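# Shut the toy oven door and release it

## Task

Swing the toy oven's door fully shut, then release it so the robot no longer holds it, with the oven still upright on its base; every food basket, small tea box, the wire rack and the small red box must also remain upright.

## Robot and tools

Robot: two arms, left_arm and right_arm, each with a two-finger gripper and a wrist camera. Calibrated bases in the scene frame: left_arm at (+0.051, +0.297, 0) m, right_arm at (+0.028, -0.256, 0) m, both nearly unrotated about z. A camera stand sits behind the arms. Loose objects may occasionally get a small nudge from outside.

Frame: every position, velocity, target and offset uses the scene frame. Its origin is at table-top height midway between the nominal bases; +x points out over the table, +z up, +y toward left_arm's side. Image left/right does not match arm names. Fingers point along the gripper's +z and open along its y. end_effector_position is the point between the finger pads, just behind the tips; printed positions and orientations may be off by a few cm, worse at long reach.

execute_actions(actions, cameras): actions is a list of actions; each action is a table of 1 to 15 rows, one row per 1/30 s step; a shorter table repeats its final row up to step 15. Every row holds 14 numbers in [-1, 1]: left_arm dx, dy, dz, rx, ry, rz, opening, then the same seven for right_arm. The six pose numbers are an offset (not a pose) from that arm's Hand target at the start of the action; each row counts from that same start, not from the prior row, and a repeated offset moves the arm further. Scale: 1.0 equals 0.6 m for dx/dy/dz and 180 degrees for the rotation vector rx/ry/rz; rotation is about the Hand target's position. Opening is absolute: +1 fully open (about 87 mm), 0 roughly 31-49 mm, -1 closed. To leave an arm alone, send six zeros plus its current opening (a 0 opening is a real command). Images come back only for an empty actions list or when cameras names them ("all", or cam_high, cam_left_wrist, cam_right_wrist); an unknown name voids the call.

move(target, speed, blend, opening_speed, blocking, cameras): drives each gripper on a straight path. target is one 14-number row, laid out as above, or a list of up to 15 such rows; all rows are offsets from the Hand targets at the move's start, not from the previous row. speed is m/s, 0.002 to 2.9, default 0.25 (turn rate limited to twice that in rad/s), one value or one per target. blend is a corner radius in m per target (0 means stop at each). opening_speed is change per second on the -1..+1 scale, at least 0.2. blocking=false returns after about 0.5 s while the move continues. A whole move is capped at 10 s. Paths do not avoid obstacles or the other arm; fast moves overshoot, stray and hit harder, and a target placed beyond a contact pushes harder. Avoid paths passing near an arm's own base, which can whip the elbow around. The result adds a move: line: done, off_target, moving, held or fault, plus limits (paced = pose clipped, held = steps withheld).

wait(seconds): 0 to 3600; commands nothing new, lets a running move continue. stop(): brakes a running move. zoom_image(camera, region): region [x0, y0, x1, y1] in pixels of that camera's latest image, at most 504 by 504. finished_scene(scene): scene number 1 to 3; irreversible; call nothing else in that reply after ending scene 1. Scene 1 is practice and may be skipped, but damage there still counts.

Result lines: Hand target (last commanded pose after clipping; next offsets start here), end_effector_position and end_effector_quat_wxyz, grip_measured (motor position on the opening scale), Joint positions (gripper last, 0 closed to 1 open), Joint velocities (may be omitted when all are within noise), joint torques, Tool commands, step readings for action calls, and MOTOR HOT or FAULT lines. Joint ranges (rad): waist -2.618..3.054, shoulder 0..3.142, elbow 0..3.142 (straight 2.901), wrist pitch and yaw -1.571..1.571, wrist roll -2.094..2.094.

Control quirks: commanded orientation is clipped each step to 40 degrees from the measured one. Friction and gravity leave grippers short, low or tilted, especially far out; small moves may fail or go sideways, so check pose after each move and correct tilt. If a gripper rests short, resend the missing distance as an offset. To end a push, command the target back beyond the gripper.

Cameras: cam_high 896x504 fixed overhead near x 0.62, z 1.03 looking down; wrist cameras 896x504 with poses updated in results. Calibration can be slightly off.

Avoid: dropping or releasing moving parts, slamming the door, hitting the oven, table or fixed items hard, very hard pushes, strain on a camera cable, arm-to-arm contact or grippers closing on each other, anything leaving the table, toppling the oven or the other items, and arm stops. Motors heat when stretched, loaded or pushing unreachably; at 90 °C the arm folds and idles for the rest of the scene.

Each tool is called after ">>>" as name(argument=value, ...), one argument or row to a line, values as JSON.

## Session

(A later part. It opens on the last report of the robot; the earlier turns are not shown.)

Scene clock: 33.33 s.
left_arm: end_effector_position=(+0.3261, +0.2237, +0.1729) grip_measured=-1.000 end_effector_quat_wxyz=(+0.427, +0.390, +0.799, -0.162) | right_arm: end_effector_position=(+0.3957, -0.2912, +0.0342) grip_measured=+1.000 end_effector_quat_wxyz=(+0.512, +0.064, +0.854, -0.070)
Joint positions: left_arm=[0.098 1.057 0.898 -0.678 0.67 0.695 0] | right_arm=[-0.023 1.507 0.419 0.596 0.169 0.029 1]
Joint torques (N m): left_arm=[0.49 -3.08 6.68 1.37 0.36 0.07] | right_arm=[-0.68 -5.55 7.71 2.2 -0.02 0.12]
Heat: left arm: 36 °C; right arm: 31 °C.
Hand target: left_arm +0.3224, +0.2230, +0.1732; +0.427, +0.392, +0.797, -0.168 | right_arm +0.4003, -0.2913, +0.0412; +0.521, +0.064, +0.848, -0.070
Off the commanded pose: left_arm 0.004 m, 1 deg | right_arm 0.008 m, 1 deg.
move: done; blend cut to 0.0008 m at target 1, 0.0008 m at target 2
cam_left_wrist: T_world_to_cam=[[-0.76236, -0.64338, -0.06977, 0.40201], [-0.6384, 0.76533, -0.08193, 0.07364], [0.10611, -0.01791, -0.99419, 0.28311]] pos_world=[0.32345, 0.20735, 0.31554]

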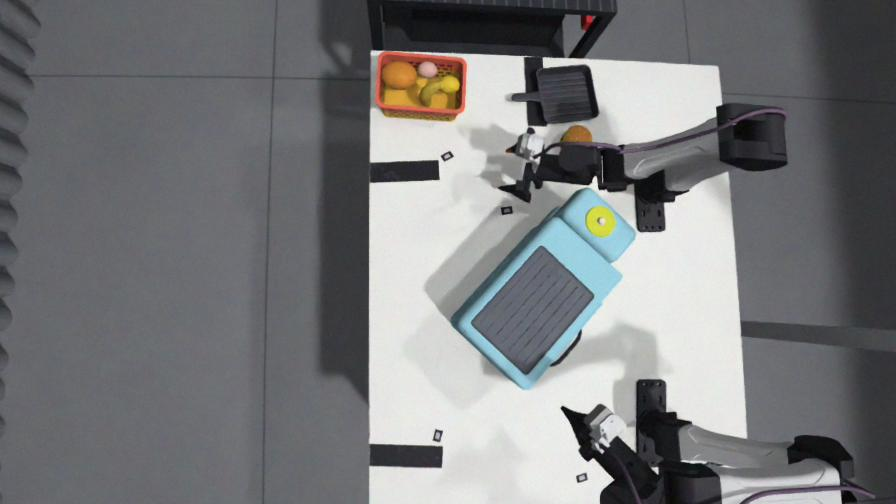

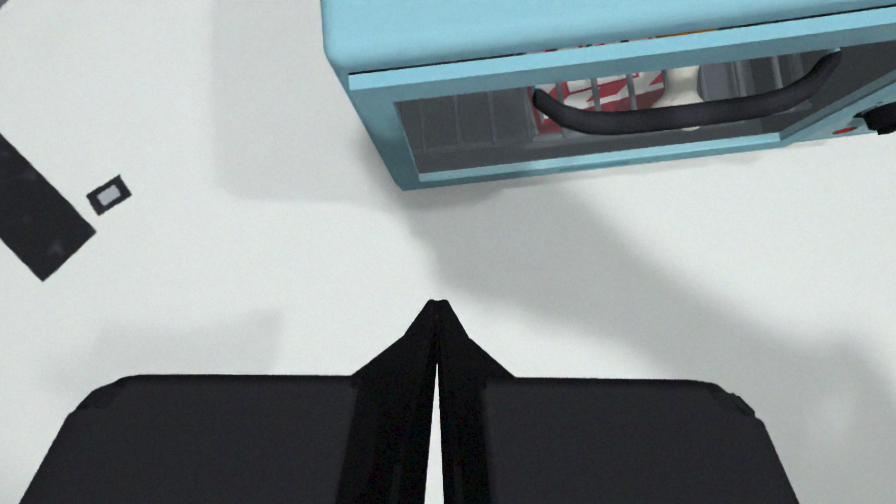

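>>> move(
  target=[
    [0.10,-0.093,0,0,0,0,-1,0,0,0,0,0,0,1],
    [0.155,-0.14,-0.015,0,0,0,-1,0,0,0,0,0,0,1],
  ],
  speed=[0.15,0.06],
  blend=[0.01,0],
  cameras=["cam_high","cam_left_wrist"],
)

>>> move(
  target=[
    [-0.06,0.055,0.0,0,0,0,-1,0,0,0,0,0,0,1],
    [-0.155,0.14,0.015,0,0,0,-1,0,0,0,0,0,0,1],
  ],
  speed=[0.04,0.15],
  blend=[0.01,0],
  cameras=["cam_high","cam_left_wrist"],
)

Scene clock: 35.40 s.
left_arm: end_effector_position=(+0.3775, +0.1598, +0.1396) grip_measured=-1.000 end_effector_quat_wxyz=(+0.360, +0.378, +0.836, -0.171) | right_arm: end_effector_position=(+0.3957, -0.2912, +0.0342) grip_measured=+1.000 end_effector_quat_wxyz=(+0.512, +0.064, +0.854, -0.070)
Joint positions: left_arm=[-0.183 1.382 1.035 -0.515 0.452 0.45 0] | right_arm=[-0.023 1.507 0.419 0.596 0.169 0.029 1]
Joint torques (N m): left_arm=[-1.81 -3.06 10.93 2.99 0.27 -0.02] | right_arm=[-0.68 -5.55 7.69 2.2 -0.02 0.12]
Heat: left arm: 36 °C; right arm: 31 °C.
Hand target: left_arm +0.4154, +0.1390, +0.1641; +0.427, +0.392, +0.797, -0.168 | right_arm +0.4003, -0.2913, +0.0412; +0.521, +0.064, +0.848, -0.070
Off the commanded pose: left_arm 0.050 m, 9 deg | right_arm 0.008 m, 1 deg.
move: off_target (left_arm)
cam_left_wrist: T_world_to_cam=[[-0.75365, -0.657, 0.01883, 0.38428], [-0.65577, 0.75356, 0.04594, 0.14315], [-0.04437, 0.02227, -0.99877, 0.29453]] pos_world=[0.39656, 0.13804, 0.28035]

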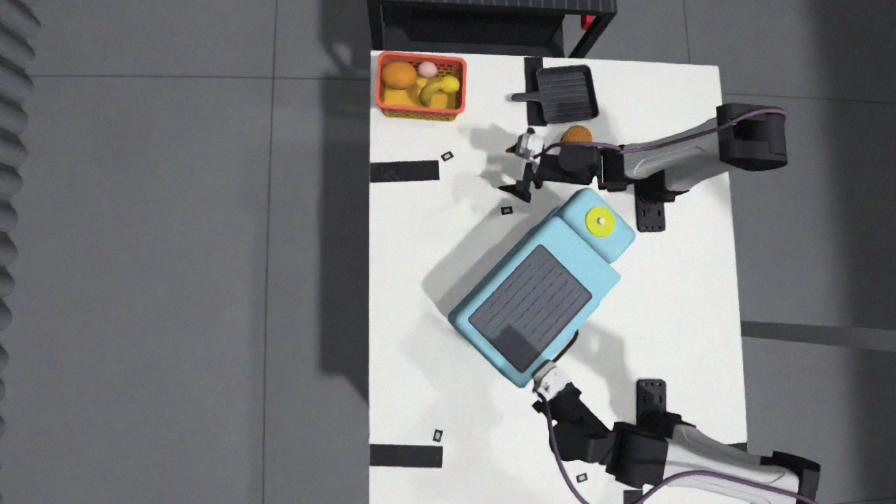

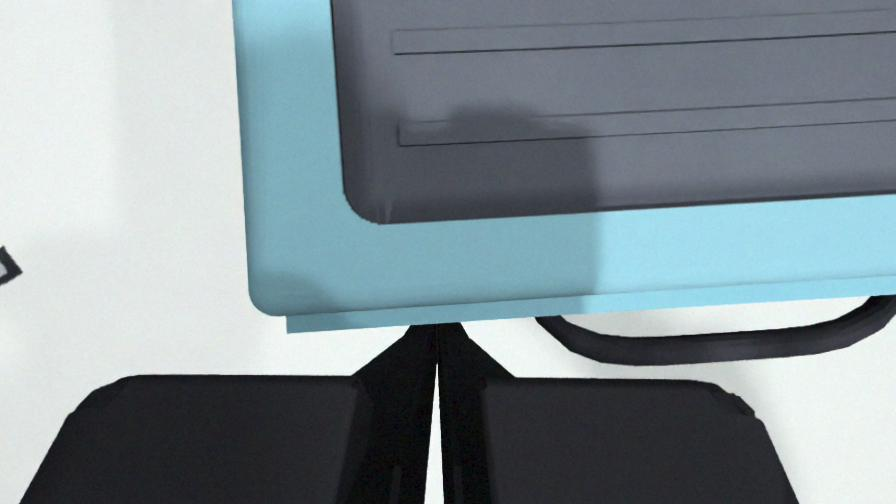

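Scene clock: 37.80 s.
left_arm: end_effector_position=(+0.3265, +0.2237, +0.1732) grip_measured=-1.000 end_effector_quat_wxyz=(+0.427, +0.390, +0.799, -0.162) | right_arm: end_effector_position=(+0.3957, -0.2912, +0.0342) grip_measured=+1.000 end_effector_quat_wxyz=(+0.512, +0.064, +0.854, -0.070)
Joint positions: left_arm=[0.098 1.059 0.9 -0.678 0.67 0.695 0] | right_arm=[-0.023 1.507 0.419 0.596 0.169 0.029 1]
Joint torques (N m): left_arm=[0.49 -3.21 6.5 1.4 0.37 0.07] | right_arm=[-0.68 -5.56 7.71 2.2 -0.02 0.12]
Heat: left arm: 36 °C; right arm: 32 °C.
Hand target: left_arm +0.3224, +0.2230, +0.1732; +0.427, +0.392, +0.797, -0.168 | right_arm +0.4003, -0.2913, +0.0412; +0.521, +0.064, +0.848, -0.070
Off the commanded pose: left_arm 0.004 m, 1 deg | right_arm 0.008 m, 1 deg.
move: done
cam_left_wrist: T_world_to_cam=[[-0.76236, -0.64335, -0.07009, 0.40242], [-0.63833, 0.76536, -0.08218, 0.07384], [0.10651, -0.01792, -0.99415, 0.28333]] pos_world=[0.32375, 0.20745, 0.31594]

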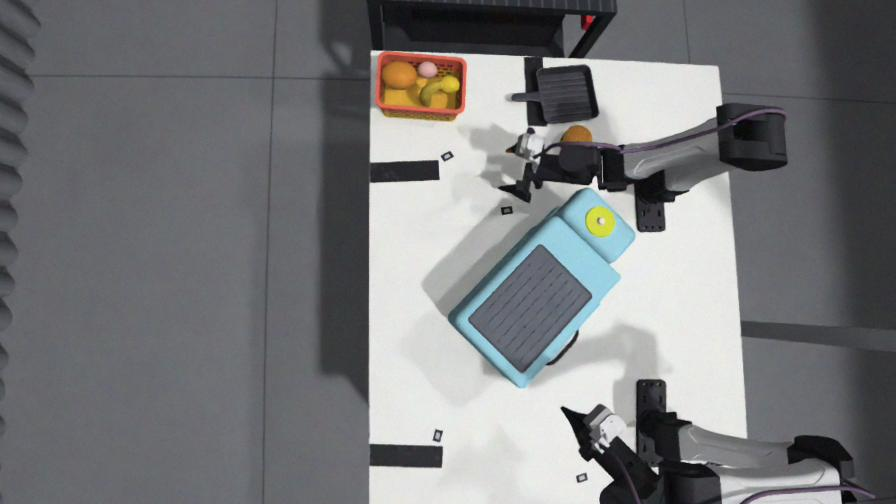

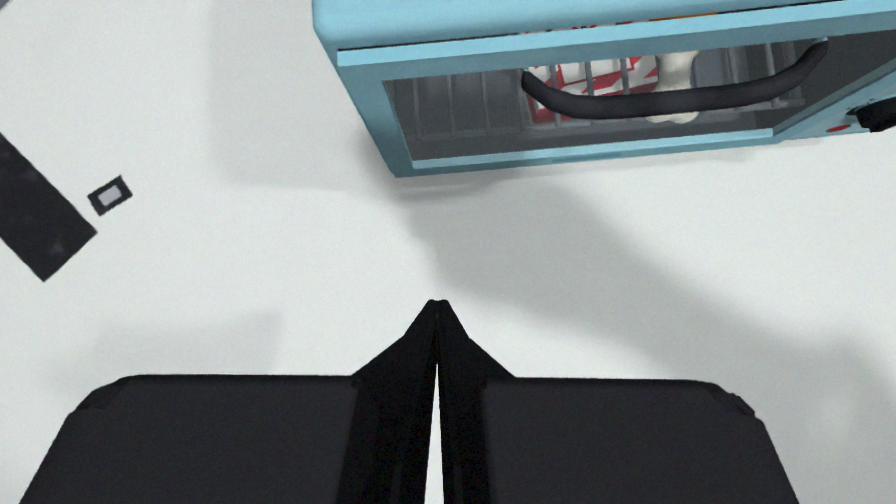

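Closed tighter than before; oven upright.

>>> finished_scene(
  scene=3,
)

The scene is finished: the task was done.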